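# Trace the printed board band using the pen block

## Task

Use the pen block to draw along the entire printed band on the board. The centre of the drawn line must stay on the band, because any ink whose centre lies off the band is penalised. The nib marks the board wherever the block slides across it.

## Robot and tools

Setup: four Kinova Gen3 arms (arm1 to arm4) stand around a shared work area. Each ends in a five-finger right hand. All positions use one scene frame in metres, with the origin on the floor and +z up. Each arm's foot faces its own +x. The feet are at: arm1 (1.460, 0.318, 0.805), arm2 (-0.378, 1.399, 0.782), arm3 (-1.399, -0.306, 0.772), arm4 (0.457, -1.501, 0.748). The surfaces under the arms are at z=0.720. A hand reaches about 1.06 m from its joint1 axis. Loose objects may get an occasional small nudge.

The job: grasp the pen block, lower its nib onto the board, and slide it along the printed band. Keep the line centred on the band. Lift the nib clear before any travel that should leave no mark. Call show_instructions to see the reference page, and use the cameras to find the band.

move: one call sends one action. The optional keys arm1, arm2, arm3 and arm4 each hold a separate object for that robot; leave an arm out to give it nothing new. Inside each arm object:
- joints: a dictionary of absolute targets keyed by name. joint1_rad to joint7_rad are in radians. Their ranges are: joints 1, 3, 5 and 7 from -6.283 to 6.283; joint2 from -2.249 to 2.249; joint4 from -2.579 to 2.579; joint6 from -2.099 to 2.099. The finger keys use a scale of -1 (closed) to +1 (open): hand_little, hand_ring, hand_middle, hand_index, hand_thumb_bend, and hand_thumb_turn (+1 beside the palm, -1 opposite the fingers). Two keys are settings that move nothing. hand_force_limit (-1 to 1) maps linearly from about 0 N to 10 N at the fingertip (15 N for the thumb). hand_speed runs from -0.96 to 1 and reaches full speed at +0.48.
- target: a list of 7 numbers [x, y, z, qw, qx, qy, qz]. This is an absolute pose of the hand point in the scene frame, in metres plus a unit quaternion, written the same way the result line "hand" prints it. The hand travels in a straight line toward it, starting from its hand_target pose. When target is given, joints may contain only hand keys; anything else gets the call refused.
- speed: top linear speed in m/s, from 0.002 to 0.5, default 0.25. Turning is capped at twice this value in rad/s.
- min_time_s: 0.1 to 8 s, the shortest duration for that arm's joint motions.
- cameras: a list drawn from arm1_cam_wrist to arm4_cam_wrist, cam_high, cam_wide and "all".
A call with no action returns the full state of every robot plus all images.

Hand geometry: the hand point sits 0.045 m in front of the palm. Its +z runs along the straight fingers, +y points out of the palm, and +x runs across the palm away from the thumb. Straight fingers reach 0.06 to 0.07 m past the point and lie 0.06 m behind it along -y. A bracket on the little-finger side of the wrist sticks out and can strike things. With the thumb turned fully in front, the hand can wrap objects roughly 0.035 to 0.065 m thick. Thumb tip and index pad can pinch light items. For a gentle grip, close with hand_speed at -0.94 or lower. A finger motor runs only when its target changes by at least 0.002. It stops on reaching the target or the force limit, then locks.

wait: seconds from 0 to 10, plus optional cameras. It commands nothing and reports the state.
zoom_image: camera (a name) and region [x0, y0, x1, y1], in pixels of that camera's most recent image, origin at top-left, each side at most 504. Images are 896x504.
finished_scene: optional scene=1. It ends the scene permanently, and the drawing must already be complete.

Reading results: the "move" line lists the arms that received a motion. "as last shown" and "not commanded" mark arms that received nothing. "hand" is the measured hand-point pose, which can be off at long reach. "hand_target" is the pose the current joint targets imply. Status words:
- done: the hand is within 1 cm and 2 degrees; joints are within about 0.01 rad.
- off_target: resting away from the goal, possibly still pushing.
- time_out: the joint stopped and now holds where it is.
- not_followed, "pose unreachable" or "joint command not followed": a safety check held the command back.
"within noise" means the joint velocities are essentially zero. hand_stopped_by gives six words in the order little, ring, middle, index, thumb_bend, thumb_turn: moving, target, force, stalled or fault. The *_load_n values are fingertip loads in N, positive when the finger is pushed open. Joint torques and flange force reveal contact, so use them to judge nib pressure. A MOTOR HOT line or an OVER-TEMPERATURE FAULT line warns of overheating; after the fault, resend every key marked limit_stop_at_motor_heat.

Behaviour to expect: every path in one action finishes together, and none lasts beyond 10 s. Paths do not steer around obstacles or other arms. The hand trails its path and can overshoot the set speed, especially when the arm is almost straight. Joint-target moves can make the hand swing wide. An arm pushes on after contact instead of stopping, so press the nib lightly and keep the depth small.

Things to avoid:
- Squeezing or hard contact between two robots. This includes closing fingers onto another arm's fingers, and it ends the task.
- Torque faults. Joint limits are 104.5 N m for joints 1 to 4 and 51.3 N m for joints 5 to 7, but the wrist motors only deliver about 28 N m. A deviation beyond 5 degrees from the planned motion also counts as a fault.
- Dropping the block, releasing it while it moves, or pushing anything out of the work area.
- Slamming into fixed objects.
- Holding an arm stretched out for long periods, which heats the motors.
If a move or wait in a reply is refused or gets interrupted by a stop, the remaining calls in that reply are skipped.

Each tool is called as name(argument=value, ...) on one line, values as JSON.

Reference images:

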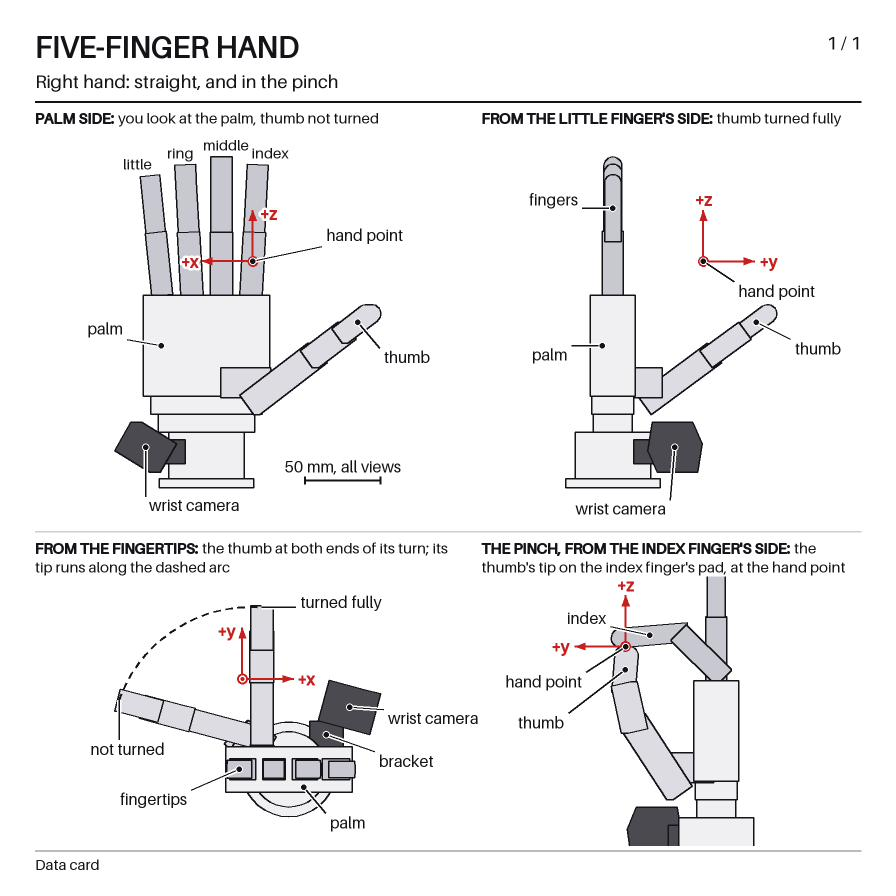

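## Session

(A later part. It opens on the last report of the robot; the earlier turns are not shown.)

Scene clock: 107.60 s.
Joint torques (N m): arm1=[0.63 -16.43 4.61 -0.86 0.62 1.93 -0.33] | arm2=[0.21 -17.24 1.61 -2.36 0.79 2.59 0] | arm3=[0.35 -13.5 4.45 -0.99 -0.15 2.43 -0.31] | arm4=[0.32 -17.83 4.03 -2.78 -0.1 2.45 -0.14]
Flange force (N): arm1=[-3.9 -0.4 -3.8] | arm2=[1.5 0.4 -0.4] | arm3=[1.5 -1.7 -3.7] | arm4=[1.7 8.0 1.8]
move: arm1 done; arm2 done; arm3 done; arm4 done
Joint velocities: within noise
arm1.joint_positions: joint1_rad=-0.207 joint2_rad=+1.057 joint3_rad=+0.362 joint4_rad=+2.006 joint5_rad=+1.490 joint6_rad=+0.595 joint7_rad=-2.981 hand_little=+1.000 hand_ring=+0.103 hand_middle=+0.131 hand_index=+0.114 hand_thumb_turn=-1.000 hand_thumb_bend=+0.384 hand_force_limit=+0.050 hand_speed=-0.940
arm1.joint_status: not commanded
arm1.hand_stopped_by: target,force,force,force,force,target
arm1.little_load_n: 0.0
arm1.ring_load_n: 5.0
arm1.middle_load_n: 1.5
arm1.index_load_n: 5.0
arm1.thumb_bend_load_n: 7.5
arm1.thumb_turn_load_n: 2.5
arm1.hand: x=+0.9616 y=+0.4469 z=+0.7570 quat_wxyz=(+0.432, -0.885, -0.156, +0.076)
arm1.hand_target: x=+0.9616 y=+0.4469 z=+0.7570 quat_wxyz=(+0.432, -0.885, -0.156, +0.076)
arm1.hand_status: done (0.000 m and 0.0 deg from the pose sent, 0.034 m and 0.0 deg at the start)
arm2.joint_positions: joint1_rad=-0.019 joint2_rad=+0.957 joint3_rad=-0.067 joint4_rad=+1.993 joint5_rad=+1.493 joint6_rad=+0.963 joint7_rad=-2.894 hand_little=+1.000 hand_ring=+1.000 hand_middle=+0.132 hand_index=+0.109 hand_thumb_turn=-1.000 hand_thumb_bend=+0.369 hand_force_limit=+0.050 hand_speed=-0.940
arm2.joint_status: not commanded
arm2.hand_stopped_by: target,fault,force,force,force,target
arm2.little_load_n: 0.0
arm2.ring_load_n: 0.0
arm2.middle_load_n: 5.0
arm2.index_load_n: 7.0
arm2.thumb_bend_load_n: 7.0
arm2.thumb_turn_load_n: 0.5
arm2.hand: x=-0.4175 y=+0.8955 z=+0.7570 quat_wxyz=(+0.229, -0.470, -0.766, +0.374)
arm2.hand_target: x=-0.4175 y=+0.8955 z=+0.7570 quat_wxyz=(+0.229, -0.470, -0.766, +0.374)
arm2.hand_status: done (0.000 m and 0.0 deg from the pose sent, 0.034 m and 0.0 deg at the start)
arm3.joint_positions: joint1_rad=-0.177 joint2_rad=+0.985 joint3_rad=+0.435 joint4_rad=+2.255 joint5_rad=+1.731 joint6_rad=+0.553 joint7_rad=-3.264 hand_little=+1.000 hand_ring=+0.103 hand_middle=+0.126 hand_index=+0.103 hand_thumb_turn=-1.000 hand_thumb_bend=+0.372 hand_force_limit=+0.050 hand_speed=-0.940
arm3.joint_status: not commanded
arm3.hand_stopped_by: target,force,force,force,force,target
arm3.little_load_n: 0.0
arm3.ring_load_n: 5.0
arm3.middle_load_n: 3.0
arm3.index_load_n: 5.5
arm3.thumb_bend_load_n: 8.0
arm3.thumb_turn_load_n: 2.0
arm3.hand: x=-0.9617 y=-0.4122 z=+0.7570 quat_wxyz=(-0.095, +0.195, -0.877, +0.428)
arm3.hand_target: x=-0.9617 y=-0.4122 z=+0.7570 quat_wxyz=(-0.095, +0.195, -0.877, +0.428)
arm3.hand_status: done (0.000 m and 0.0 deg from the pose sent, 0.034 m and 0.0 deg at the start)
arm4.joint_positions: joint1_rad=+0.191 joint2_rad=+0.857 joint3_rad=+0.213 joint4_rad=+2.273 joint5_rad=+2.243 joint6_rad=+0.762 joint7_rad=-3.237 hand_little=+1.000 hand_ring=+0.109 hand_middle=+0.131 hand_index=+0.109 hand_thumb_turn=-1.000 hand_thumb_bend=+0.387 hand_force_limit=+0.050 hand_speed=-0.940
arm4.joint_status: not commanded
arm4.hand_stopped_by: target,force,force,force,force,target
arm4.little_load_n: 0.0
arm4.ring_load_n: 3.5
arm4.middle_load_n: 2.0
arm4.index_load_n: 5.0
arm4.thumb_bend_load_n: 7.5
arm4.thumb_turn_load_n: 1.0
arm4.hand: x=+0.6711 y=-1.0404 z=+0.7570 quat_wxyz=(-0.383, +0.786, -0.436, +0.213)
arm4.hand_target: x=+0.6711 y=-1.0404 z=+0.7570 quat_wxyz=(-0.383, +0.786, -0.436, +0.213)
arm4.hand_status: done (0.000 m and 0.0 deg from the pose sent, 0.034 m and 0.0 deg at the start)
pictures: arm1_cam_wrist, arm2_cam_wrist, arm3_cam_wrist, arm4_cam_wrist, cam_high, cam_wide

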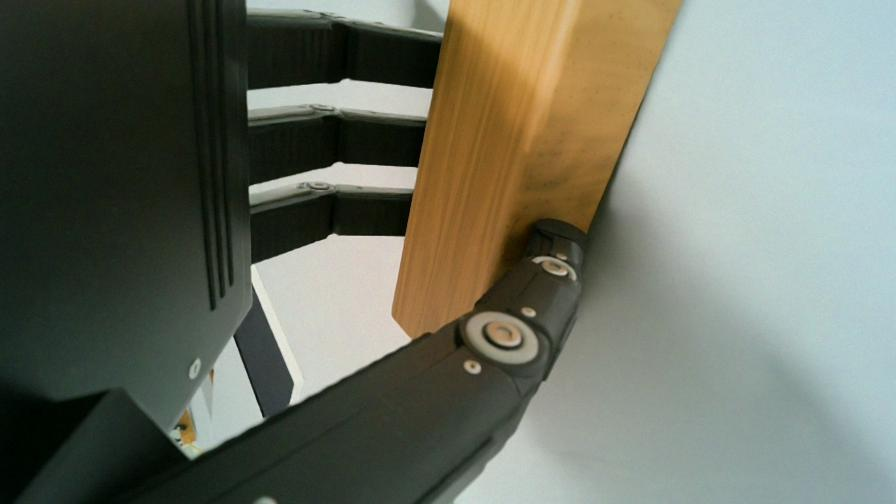

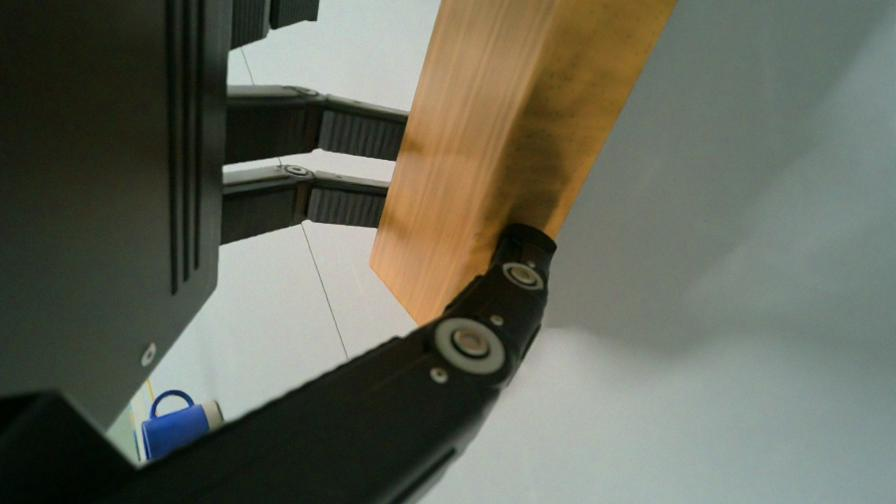

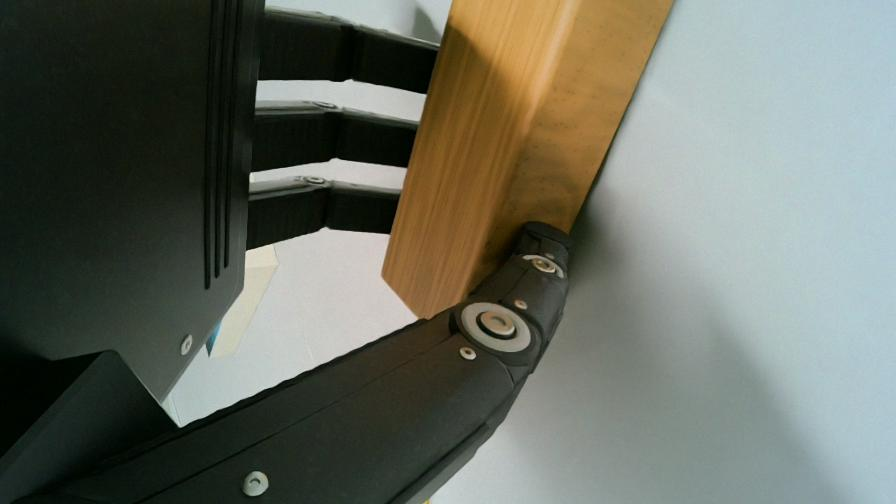

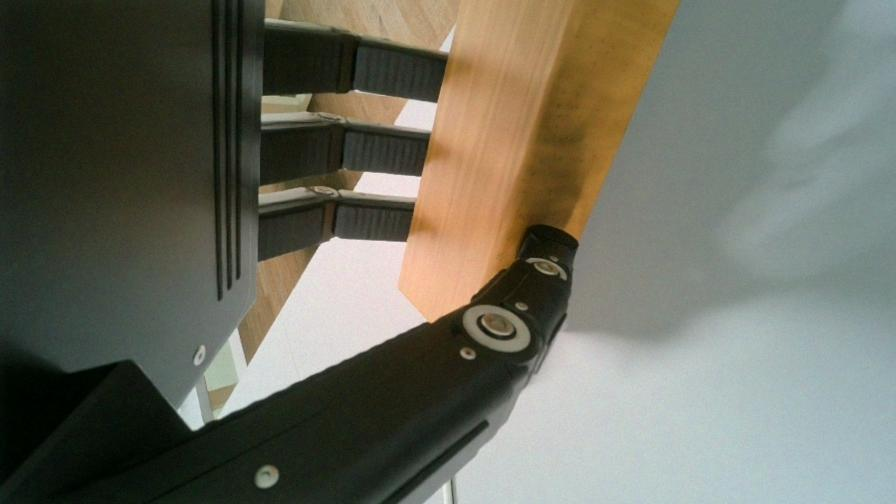

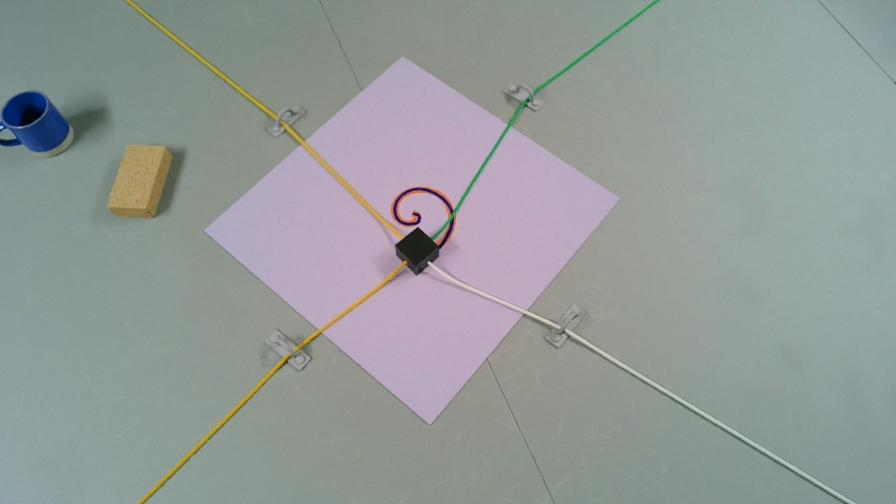

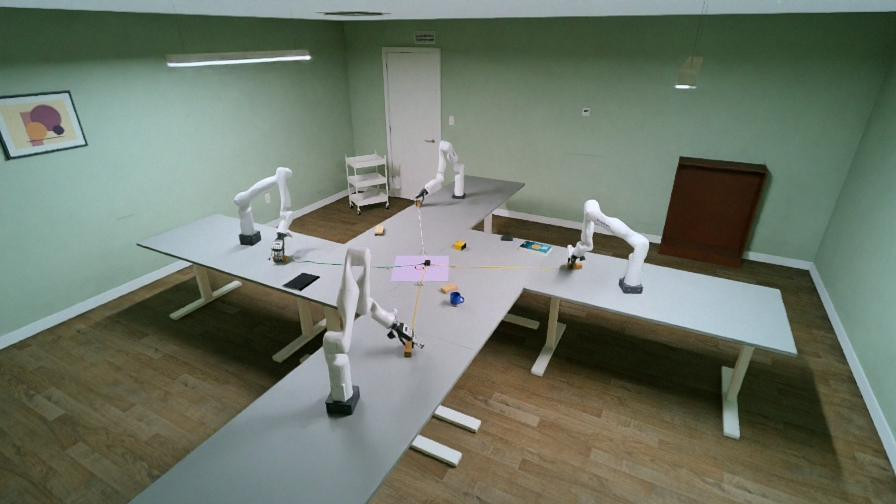

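move(arm1={"target":[0.9616,0.4469,0.7523,-0.4317,0.8851,0.156,-0.0761],"speed":0.02}, arm2={"target":[-0.4175,0.8955,0.7523,-0.2291,0.4696,0.7663,-0.3738],"speed":0.02}, arm3={"target":[-0.9617,-0.4122,0.7523,0.0949,-0.1945,0.8775,-0.428],"speed":0.02}, arm4={"target":[0.6711,-1.0404,0.7523,-0.3834,0.7861,-0.4357,0.2125],"speed":0.02}, cameras=["arm1_cam_wrist","arm2_cam_wrist","arm3_cam_wrist","arm4_cam_wrist"])

Scene clock: 108.73 s.
Joint torques (N m): arm1=[0.65 -16.42 4.62 -0.73 0.58 1.94 -0.31] | arm2=[0.28 -16.97 1.48 -2.26 0.68 2.42 -0.03] | arm3=[0.33 -13.55 4.46 -0.82 -0.11 2.42 -0.27] | arm4=[0.39 -17.87 4.03 -2.64 -0.13 2.43 -0.16]
Flange force (N): arm1=[-3.9 -0.5 -3.8] | arm2=[1.5 -0.2 -0.9] | arm3=[1.2 -1.6 -3.8] | arm4=[1.6 7.8 1.5]
move: arm1 done; arm2 done; arm3 done; arm4 done
Joint velocities: within noise
arm1.joint_positions: joint1_rad=-0.207 joint2_rad=+1.069 joint3_rad=+0.361 joint4_rad=+2.003 joint5_rad=+1.498 joint6_rad=+0.594 joint7_rad=-2.995 hand_little=+1.000 hand_ring=+0.103 hand_middle=+0.131 hand_index=+0.114 hand_thumb_turn=-1.000 hand_thumb_bend=+0.384 hand_force_limit=+0.050 hand_speed=-0.940
arm1.joint_status: not commanded
arm1.hand_stopped_by: target,force,force,force,force,target
arm1.little_load_n: 0.0
arm1.ring_load_n: 5.0
arm1.middle_load_n: 1.5
arm1.index_load_n: 4.5
arm1.thumb_bend_load_n: 8.0
arm1.thumb_turn_load_n: 2.5
arm1.hand: x=+0.9616 y=+0.4469 z=+0.7523 quat_wxyz=(+0.432, -0.885, -0.156, +0.076)
arm1.hand_target: x=+0.9616 y=+0.4469 z=+0.7523 quat_wxyz=(+0.432, -0.885, -0.156, +0.076)
arm1.hand_status: done (0.000 m and 0.0 deg from the pose sent, 0.005 m and 0.0 deg at the start)
arm2.joint_positions: joint1_rad=-0.020 joint2_rad=+0.969 joint3_rad=-0.066 joint4_rad=+1.991 joint5_rad=+1.500 joint6_rad=+0.961 joint7_rad=-2.906 hand_little=+1.000 hand_ring=+1.000 hand_middle=+0.132 hand_index=+0.109 hand_thumb_turn=-1.000 hand_thumb_bend=+0.369 hand_force_limit=+0.050 hand_speed=-0.940
arm2.joint_status: not commanded
arm2.hand_stopped_by: target,fault,force,force,force,target
arm2.little_load_n: 0.0
arm2.ring_load_n: 0.0
arm2.middle_load_n: 5.0
arm2.index_load_n: 7.0
arm2.thumb_bend_load_n: 7.5
arm2.thumb_turn_load_n: 0.5
arm2.hand: x=-0.4175 y=+0.8955 z=+0.7523 quat_wxyz=(+0.229, -0.470, -0.766, +0.374)
arm2.hand_target: x=-0.4175 y=+0.8955 z=+0.7523 quat_wxyz=(+0.229, -0.470, -0.766, +0.374)
arm2.hand_status: done (0.000 m and 0.0 deg from the pose sent, 0.005 m and 0.0 deg at the start)
arm3.joint_positions: joint1_rad=-0.172 joint2_rad=+0.998 joint3_rad=+0.428 joint4_rad=+2.252 joint5_rad=+1.743 joint6_rad=+0.557 joint7_rad=-3.283 hand_little=+1.000 hand_ring=+0.103 hand_middle=+0.126 hand_index=+0.103 hand_thumb_turn=-1.000 hand_thumb_bend=+0.372 hand_force_limit=+0.050 hand_speed=-0.940
arm3.joint_status: not commanded
arm3.hand_stopped_by: target,force,force,force,force,target
arm3.little_load_n: 0.0
arm3.ring_load_n: 5.0
arm3.middle_load_n: 3.0
arm3.index_load_n: 5.0
arm3.thumb_bend_load_n: 7.5
arm3.thumb_turn_load_n: 2.0
arm3.hand: x=-0.9617 y=-0.4122 z=+0.7523 quat_wxyz=(-0.095, +0.194, -0.877, +0.428)
arm3.hand_target: x=-0.9617 y=-0.4122 z=+0.7523 quat_wxyz=(-0.095, +0.194, -0.877, +0.428)
arm3.hand_status: done (0.000 m and 0.0 deg from the pose sent, 0.005 m and 0.0 deg at the start)
arm4.joint_positions: joint1_rad=+0.195 joint2_rad=+0.871 joint3_rad=+0.207 joint4_rad=+2.272 joint5_rad=+2.250 joint6_rad=+0.771 joint7_rad=-3.249 hand_little=+1.000 hand_ring=+0.109 hand_middle=+0.131 hand_index=+0.109 hand_thumb_turn=-1.000 hand_thumb_bend=+0.387 hand_force_limit=+0.050 hand_speed=-0.940
arm4.joint_status: not commanded
arm4.hand_stopped_by: target,force,force,force,force,target
arm4.little_load_n: 0.0
arm4.ring_load_n: 4.0
arm4.middle_load_n: 1.5
arm4.index_load_n: 5.0
arm4.thumb_bend_load_n: 7.5
arm4.thumb_turn_load_n: 1.5
arm4.hand: x=+0.6711 y=-1.0404 z=+0.7523 quat_wxyz=(-0.383, +0.786, -0.436, +0.212)
arm4.hand_target: x=+0.6711 y=-1.0404 z=+0.7523 quat_wxyz=(-0.383, +0.786, -0.436, +0.212)
arm4.hand_status: done (0.000 m and 0.0 deg from the pose sent, 0.005 m and 0.0 deg at the start)

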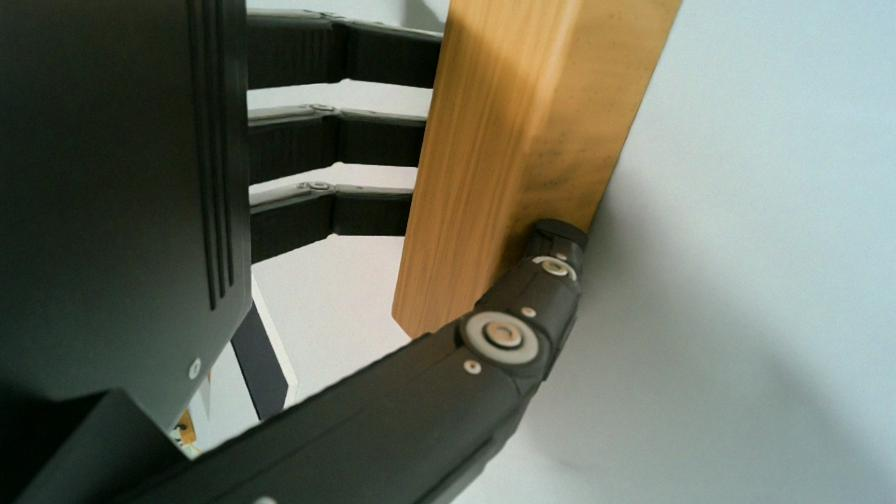

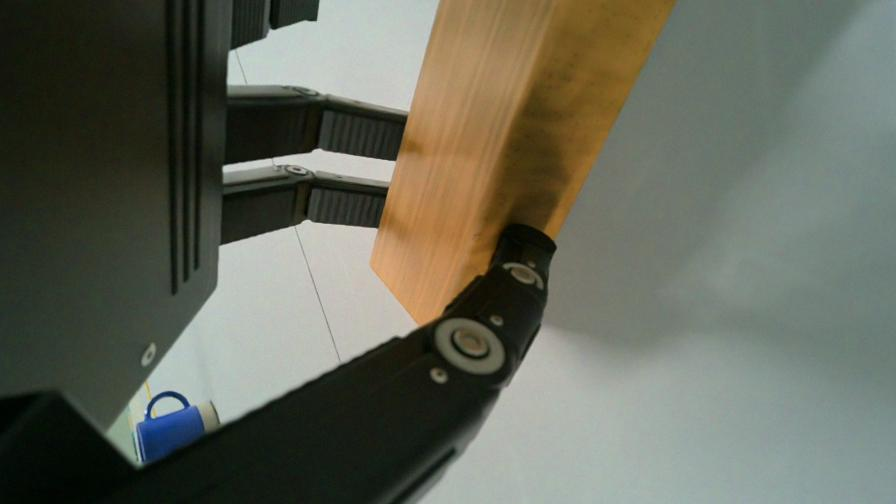

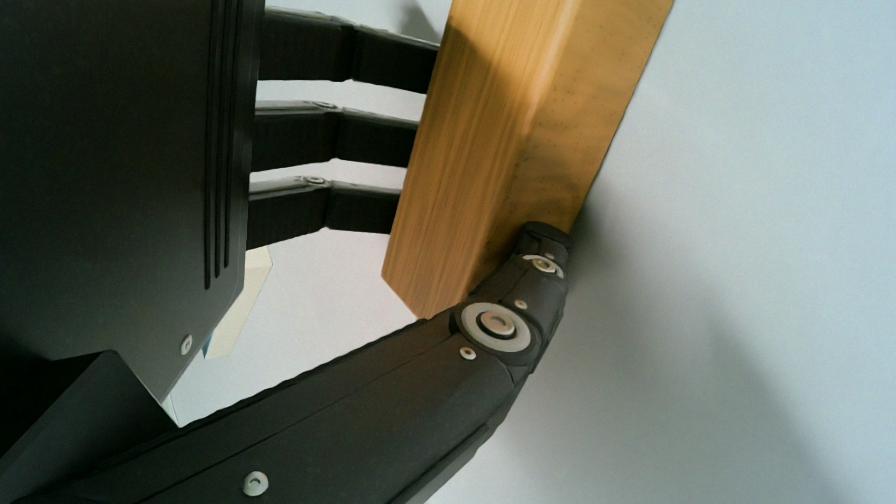

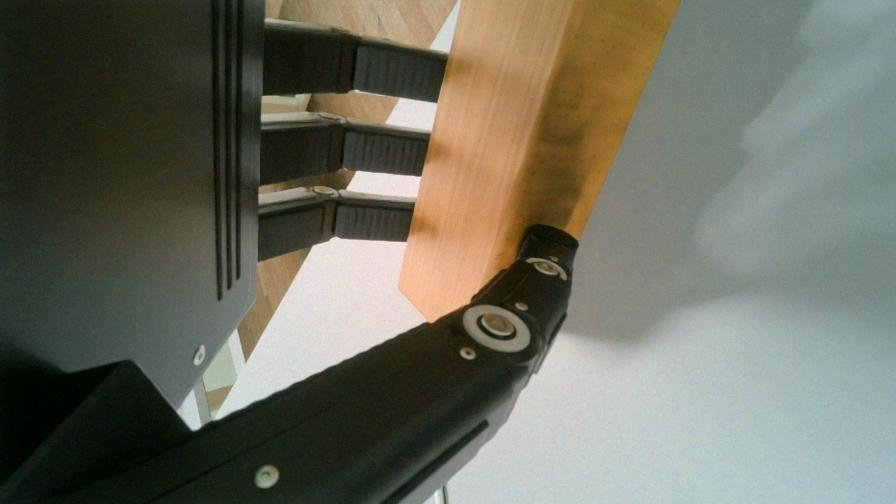

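move(arm1={"target":[0.9616,0.4469,0.7518,-0.4317,0.8851,0.156,-0.0761],"speed":0.02}, arm3={"target":[-0.9617,-0.4122,0.7518,0.0949,-0.1945,0.8775,-0.428],"speed":0.02}, arm4={"target":[0.6711,-1.0404,0.7518,-0.3834,0.7861,-0.4357,0.2125],"speed":0.02})

move(arm1={"joints":{"hand_index":0.3,"hand_middle":0.3,"hand_ring":0.3,"hand_thumb_bend":0.5,"hand_speed":-0.9}}, arm2={"joints":{"hand_index":0.3,"hand_middle":0.3,"hand_thumb_bend":0.5,"hand_speed":-0.9}}, arm3={"joints":{"hand_index":0.3,"hand_middle":0.3,"hand_ring":0.3,"hand_thumb_bend":0.5,"hand_speed":-0.9}}, arm4={"joints":{"hand_index":0.3,"hand_middle":0.3,"hand_ring":0.3,"hand_thumb_bend":0.5,"hand_speed":-0.9}}, cameras=["all"])

Scene clock: 110.13 s.
Joint torques (N m): arm1=[0.8 -15.12 3.64 -0.81 0.62 1.19 -0.3] | arm2=[0.24 -17.01 1.54 -2.21 0.7 2.39 -0.05] | arm3=[0.37 -13.54 4.42 -0.79 -0.13 2.43 -0.3] | arm4=[0.45 -16.83 3.53 -2.52 -0.05 1.93 -0.15]
Flange force (N): arm1=[-3.5 -3.2 -6.8] | arm2=[1.2 -0.2 -0.8] | arm3=[1.0 -1.8 -4.0] | arm4=[1.8 6.0 -0.6]
move: arm1 done; arm3 done; arm4 done
Joint velocities: within noise
arm1.joint_positions: joint1_rad=-0.207 joint2_rad=+1.070 joint3_rad=+0.361 joint4_rad=+2.002 joint5_rad=+1.498 joint6_rad=+0.594 joint7_rad=-2.997 hand_little=+1.000 hand_ring=+0.103 hand_middle=+0.131 hand_index=+0.114 hand_thumb_turn=-1.000 hand_thumb_bend=+0.384 hand_force_limit=+0.050 hand_speed=-0.940
arm1.joint_status: not commanded
arm1.hand_stopped_by: target,force,force,force,force,target
arm1.little_load_n: 0.0
arm1.ring_load_n: 4.5
arm1.middle_load_n: 1.5
arm1.index_load_n: 4.5
arm1.thumb_bend_load_n: 8.0
arm1.thumb_turn_load_n: 2.0
arm1.hand: x=+0.9616 y=+0.4469 z=+0.7518 quat_wxyz=(+0.432, -0.885, -0.156, +0.076)
arm1.hand_target: x=+0.9616 y=+0.4469 z=+0.7518 quat_wxyz=(+0.432, -0.885, -0.156, +0.076)
arm1.hand_status: done (0.000 m and 0.0 deg from the pose sent, 0.001 m and 0.0 deg at the start)
arm2: as last shown
arm2.ring_load_n: -0.5
arm2.thumb_bend_load_n: 7.0
arm3.joint_positions: joint1_rad=-0.172 joint2_rad=+1.000 joint3_rad=+0.427 joint4_rad=+2.252 joint5_rad=+1.744 joint6_rad=+0.557 joint7_rad=-3.285 hand_little=+1.000 hand_ring=+0.103 hand_middle=+0.126 hand_index=+0.103 hand_thumb_turn=-1.000 hand_thumb_bend=+0.372 hand_force_limit=+0.050 hand_speed=-0.940
arm3.joint_status: not commanded
arm3.hand_stopped_by: target,force,force,force,force,target
arm3.little_load_n: 0.0
arm3.ring_load_n: 5.0
arm3.middle_load_n: 2.5
arm3.index_load_n: 5.5
arm3.thumb_bend_load_n: 8.0
arm3.thumb_turn_load_n: 1.5
arm3.hand: x=-0.9617 y=-0.4122 z=+0.7518 quat_wxyz=(-0.095, +0.195, -0.877, +0.428)
arm3.hand_target: x=-0.9617 y=-0.4122 z=+0.7518 quat_wxyz=(-0.095, +0.195, -0.877, +0.428)
arm3.hand_status: done (0.000 m and 0.0 deg from the pose sent, 0.001 m and 0.0 deg at the start)
arm4.joint_positions: joint1_rad=+0.195 joint2_rad=+0.873 joint3_rad=+0.207 joint4_rad=+2.272 joint5_rad=+2.251 joint6_rad=+0.772 joint7_rad=-3.250 hand_little=+1.000 hand_ring=+0.109 hand_middle=+0.131 hand_index=+0.109 hand_thumb_turn=-1.000 hand_thumb_bend=+0.387 hand_force_limit=+0.050 hand_speed=-0.940
arm4.joint_status: not commanded
arm4.hand_stopped_by: target,force,force,force,force,target
arm4.little_load_n: 0.0
arm4.ring_load_n: 3.5
arm4.middle_load_n: 1.5
arm4.index_load_n: 4.5
arm4.thumb_bend_load_n: 7.0
arm4.thumb_turn_load_n: 1.5
arm4.hand: x=+0.6711 y=-1.0404 z=+0.7518 quat_wxyz=(-0.383, +0.786, -0.436, +0.213)
arm4.hand_target: x=+0.6711 y=-1.0404 z=+0.7518 quat_wxyz=(-0.383, +0.786, -0.436, +0.213)
arm4.hand_status: done (0.000 m and 0.0 deg from the pose sent, 0.001 m and 0.0 deg at the start)
pictures: none

Scene clock: 111.53 s.
Joint torques (N m): arm1=[0.66 -16.18 4.32 -0.65 0.57 1.75 -0.31] | arm2=[0.29 -16.99 1.46 -2.23 0.75 2.4 0.01] | arm3=[0.38 -13.32 4.21 -0.85 -0.15 2.24 -0.28] | arm4=[0.35 -17.59 3.87 -2.55 -0.17 2.27 -0.14]
Flange force (N): arm1=[-4.1 -1.1 -4.2] | arm2=[1.5 -0.1 -0.9] | arm3=[1.5 -2.3 -4.3] | arm4=[1.9 7.3 1.3]
move: arm1 done; arm2 done; arm3 done; arm4 done
Joint velocities: within noise
arm1.joint_positions: joint1_rad=-0.207 joint2_rad=+1.070 joint3_rad=+0.361 joint4_rad=+2.002 joint5_rad=+1.498 joint6_rad=+0.594 joint7_rad=-2.997 hand_little=+1.000 hand_ring=+0.300 hand_middle=+0.300 hand_index=+0.300 hand_thumb_turn=-1.000 hand_thumb_bend=+0.500 hand_force_limit=+0.050 hand_speed=-0.900
arm1.joint_status: all done
arm1.hand_stopped_by: target,target,target,target,target,target
arm1.little_load_n: 0.0
arm1.ring_load_n: 0.0
arm1.middle_load_n: 0.0
arm1.index_load_n: 0.0
arm1.thumb_bend_load_n: 0.0
arm1.thumb_turn_load_n: 0.0
arm1.hand: x=+0.9616 y=+0.4469 z=+0.7518 quat_wxyz=(+0.432, -0.885, -0.156, +0.076)
arm1.hand_target: x=+0.9616 y=+0.4469 z=+0.7518 quat_wxyz=(+0.432, -0.885, -0.156, +0.076)
arm1.hand_status: not commanded
arm2.joint_positions: joint1_rad=-0.020 joint2_rad=+0.969 joint3_rad=-0.066 joint4_rad=+1.991 joint5_rad=+1.500 joint6_rad=+0.961 joint7_rad=-2.906 hand_little=+1.000 hand_ring=+1.000 hand_middle=+0.300 hand_index=+0.300 hand_thumb_turn=-1.000 hand_thumb_bend=+0.500 hand_force_limit=+0.050 hand_speed=-0.900
arm2.joint_status: all done
arm2.hand_stopped_by: target,fault,target,target,target,target
arm2.little_load_n: 0.0
arm2.ring_load_n: 0.0
arm2.middle_load_n: 0.0
arm2.index_load_n: 0.0
arm2.thumb_bend_load_n: 0.0
arm2.thumb_turn_load_n: 0.0
arm2.hand: x=-0.4175 y=+0.8955 z=+0.7523 quat_wxyz=(+0.229, -0.470, -0.766, +0.374)
arm2.hand_target: x=-0.4175 y=+0.8955 z=+0.7523 quat_wxyz=(+0.229, -0.470, -0.766, +0.374)
arm2.hand_status: not commanded
arm3.joint_positions: joint1_rad=-0.172 joint2_rad=+1.000 joint3_rad=+0.427 joint4_rad=+2.252 joint5_rad=+1.744 joint6_rad=+0.557 joint7_rad=-3.285 hand_little=+1.000 hand_ring=+0.300 hand_middle=+0.300 hand_index=+0.300 hand_thumb_turn=-1.000 hand_thumb_bend=+0.500 hand_force_limit=+0.050 hand_speed=-0.900
arm3.joint_status: all done
arm3.hand_stopped_by: target,target,target,target,target,target
arm3.little_load_n: 0.0
arm3.ring_load_n: 0.0
arm3.middle_load_n: 0.0
arm3.index_load_n: 0.0
arm3.thumb_bend_load_n: 0.0
arm3.thumb_turn_load_n: 0.0
arm3.hand: x=-0.9617 y=-0.4122 z=+0.7518 quat_wxyz=(-0.095, +0.195, -0.877, +0.428)
arm3.hand_target: x=-0.9617 y=-0.4122 z=+0.7518 quat_wxyz=(-0.095, +0.195, -0.877, +0.428)
arm3.hand_status: not commanded
arm4.joint_positions: joint1_rad=+0.195 joint2_rad=+0.873 joint3_rad=+0.207 joint4_rad=+2.272 joint5_rad=+2.251 joint6_rad=+0.772 joint7_rad=-3.250 hand_little=+1.000 hand_ring=+0.300 hand_middle=+0.300 hand_index=+0.300 hand_thumb_turn=-1.000 hand_thumb_bend=+0.500 hand_force_limit=+0.050 hand_speed=-0.900
arm4.joint_status: all done
arm4.hand_stopped_by: target,target,target,target,target,target
arm4.little_load_n: 0.0
arm4.ring_load_n: 0.0
arm4.middle_load_n: 0.0
arm4.index_load_n: 0.0
arm4.thumb_bend_load_n: 0.0
arm4.thumb_turn_load_n: 0.0
arm4.hand: x=+0.6711 y=-1.0404 z=+0.7518 quat_wxyz=(-0.383, +0.786, -0.436, +0.213)
arm4.hand_target: x=+0.6711 y=-1.0404 z=+0.7518 quat_wxyz=(-0.383, +0.786, -0.436, +0.213)
arm4.hand_status: not commanded
pictures: arm1_cam_wrist, arm2_cam_wrist, arm3_cam_wrist, arm4_cam_wrist, cam_high, cam_wide

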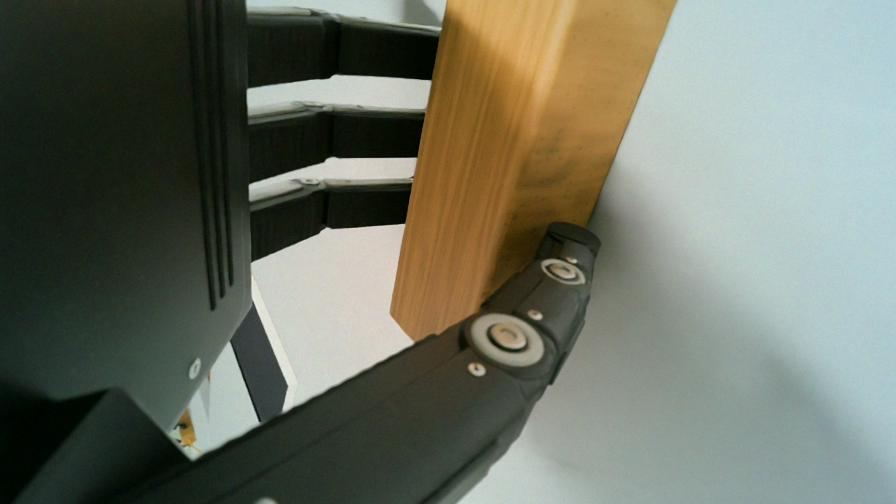

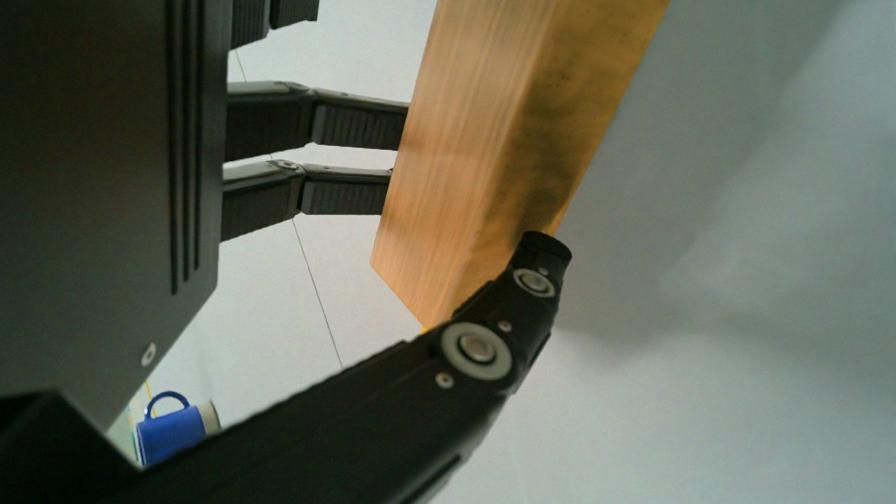

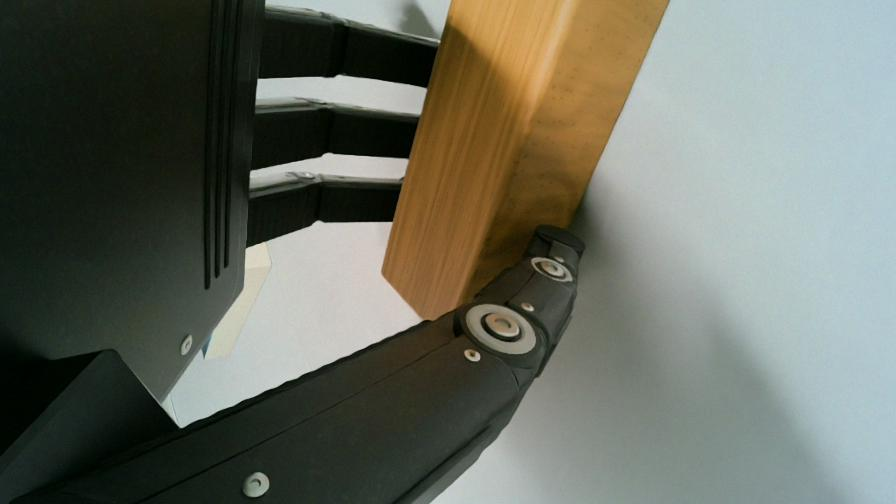

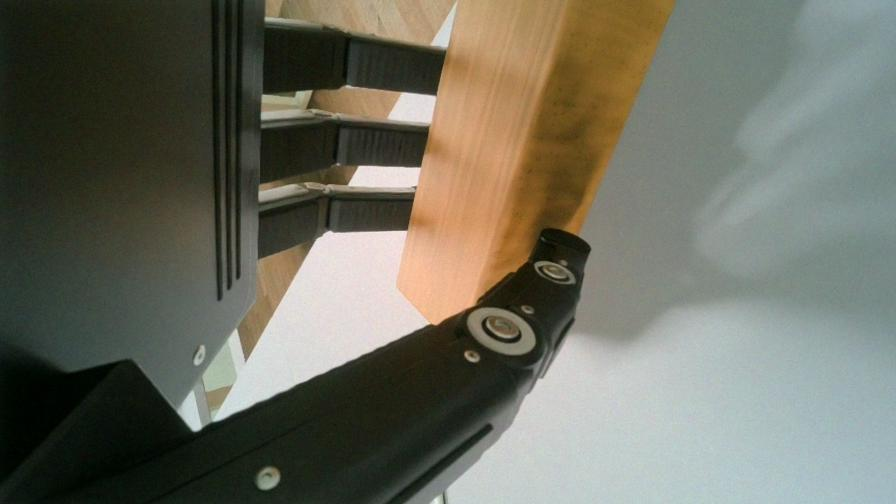

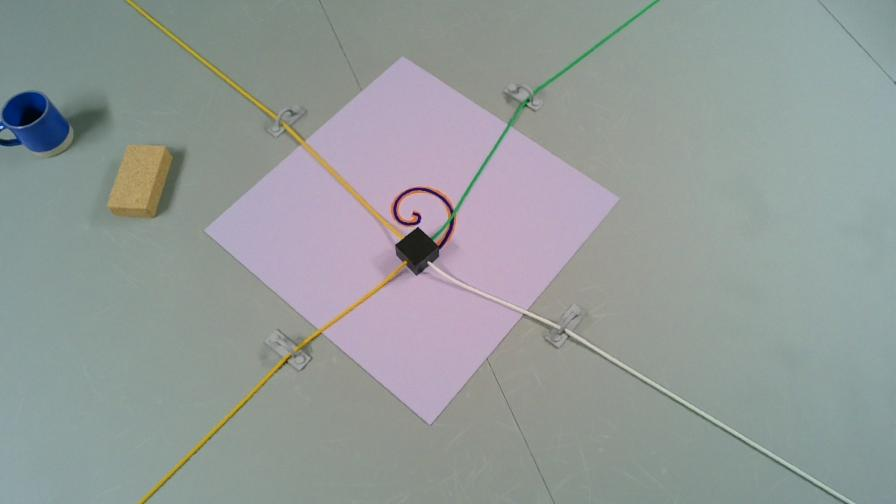

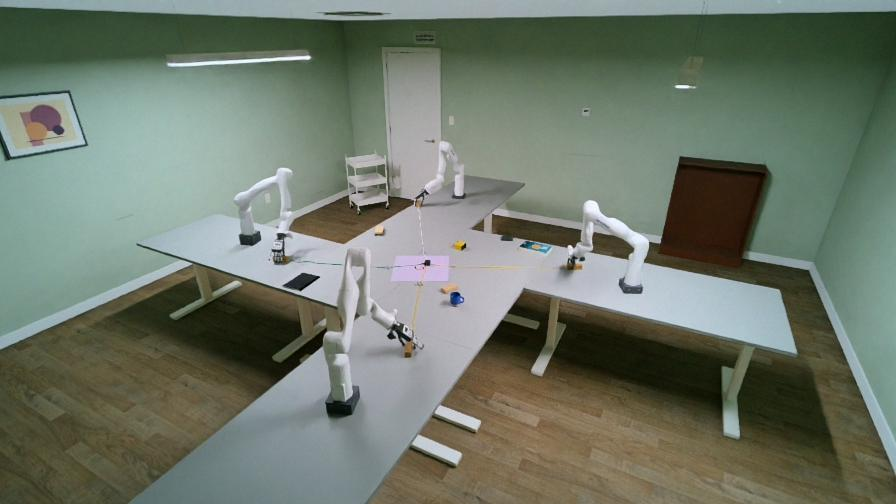

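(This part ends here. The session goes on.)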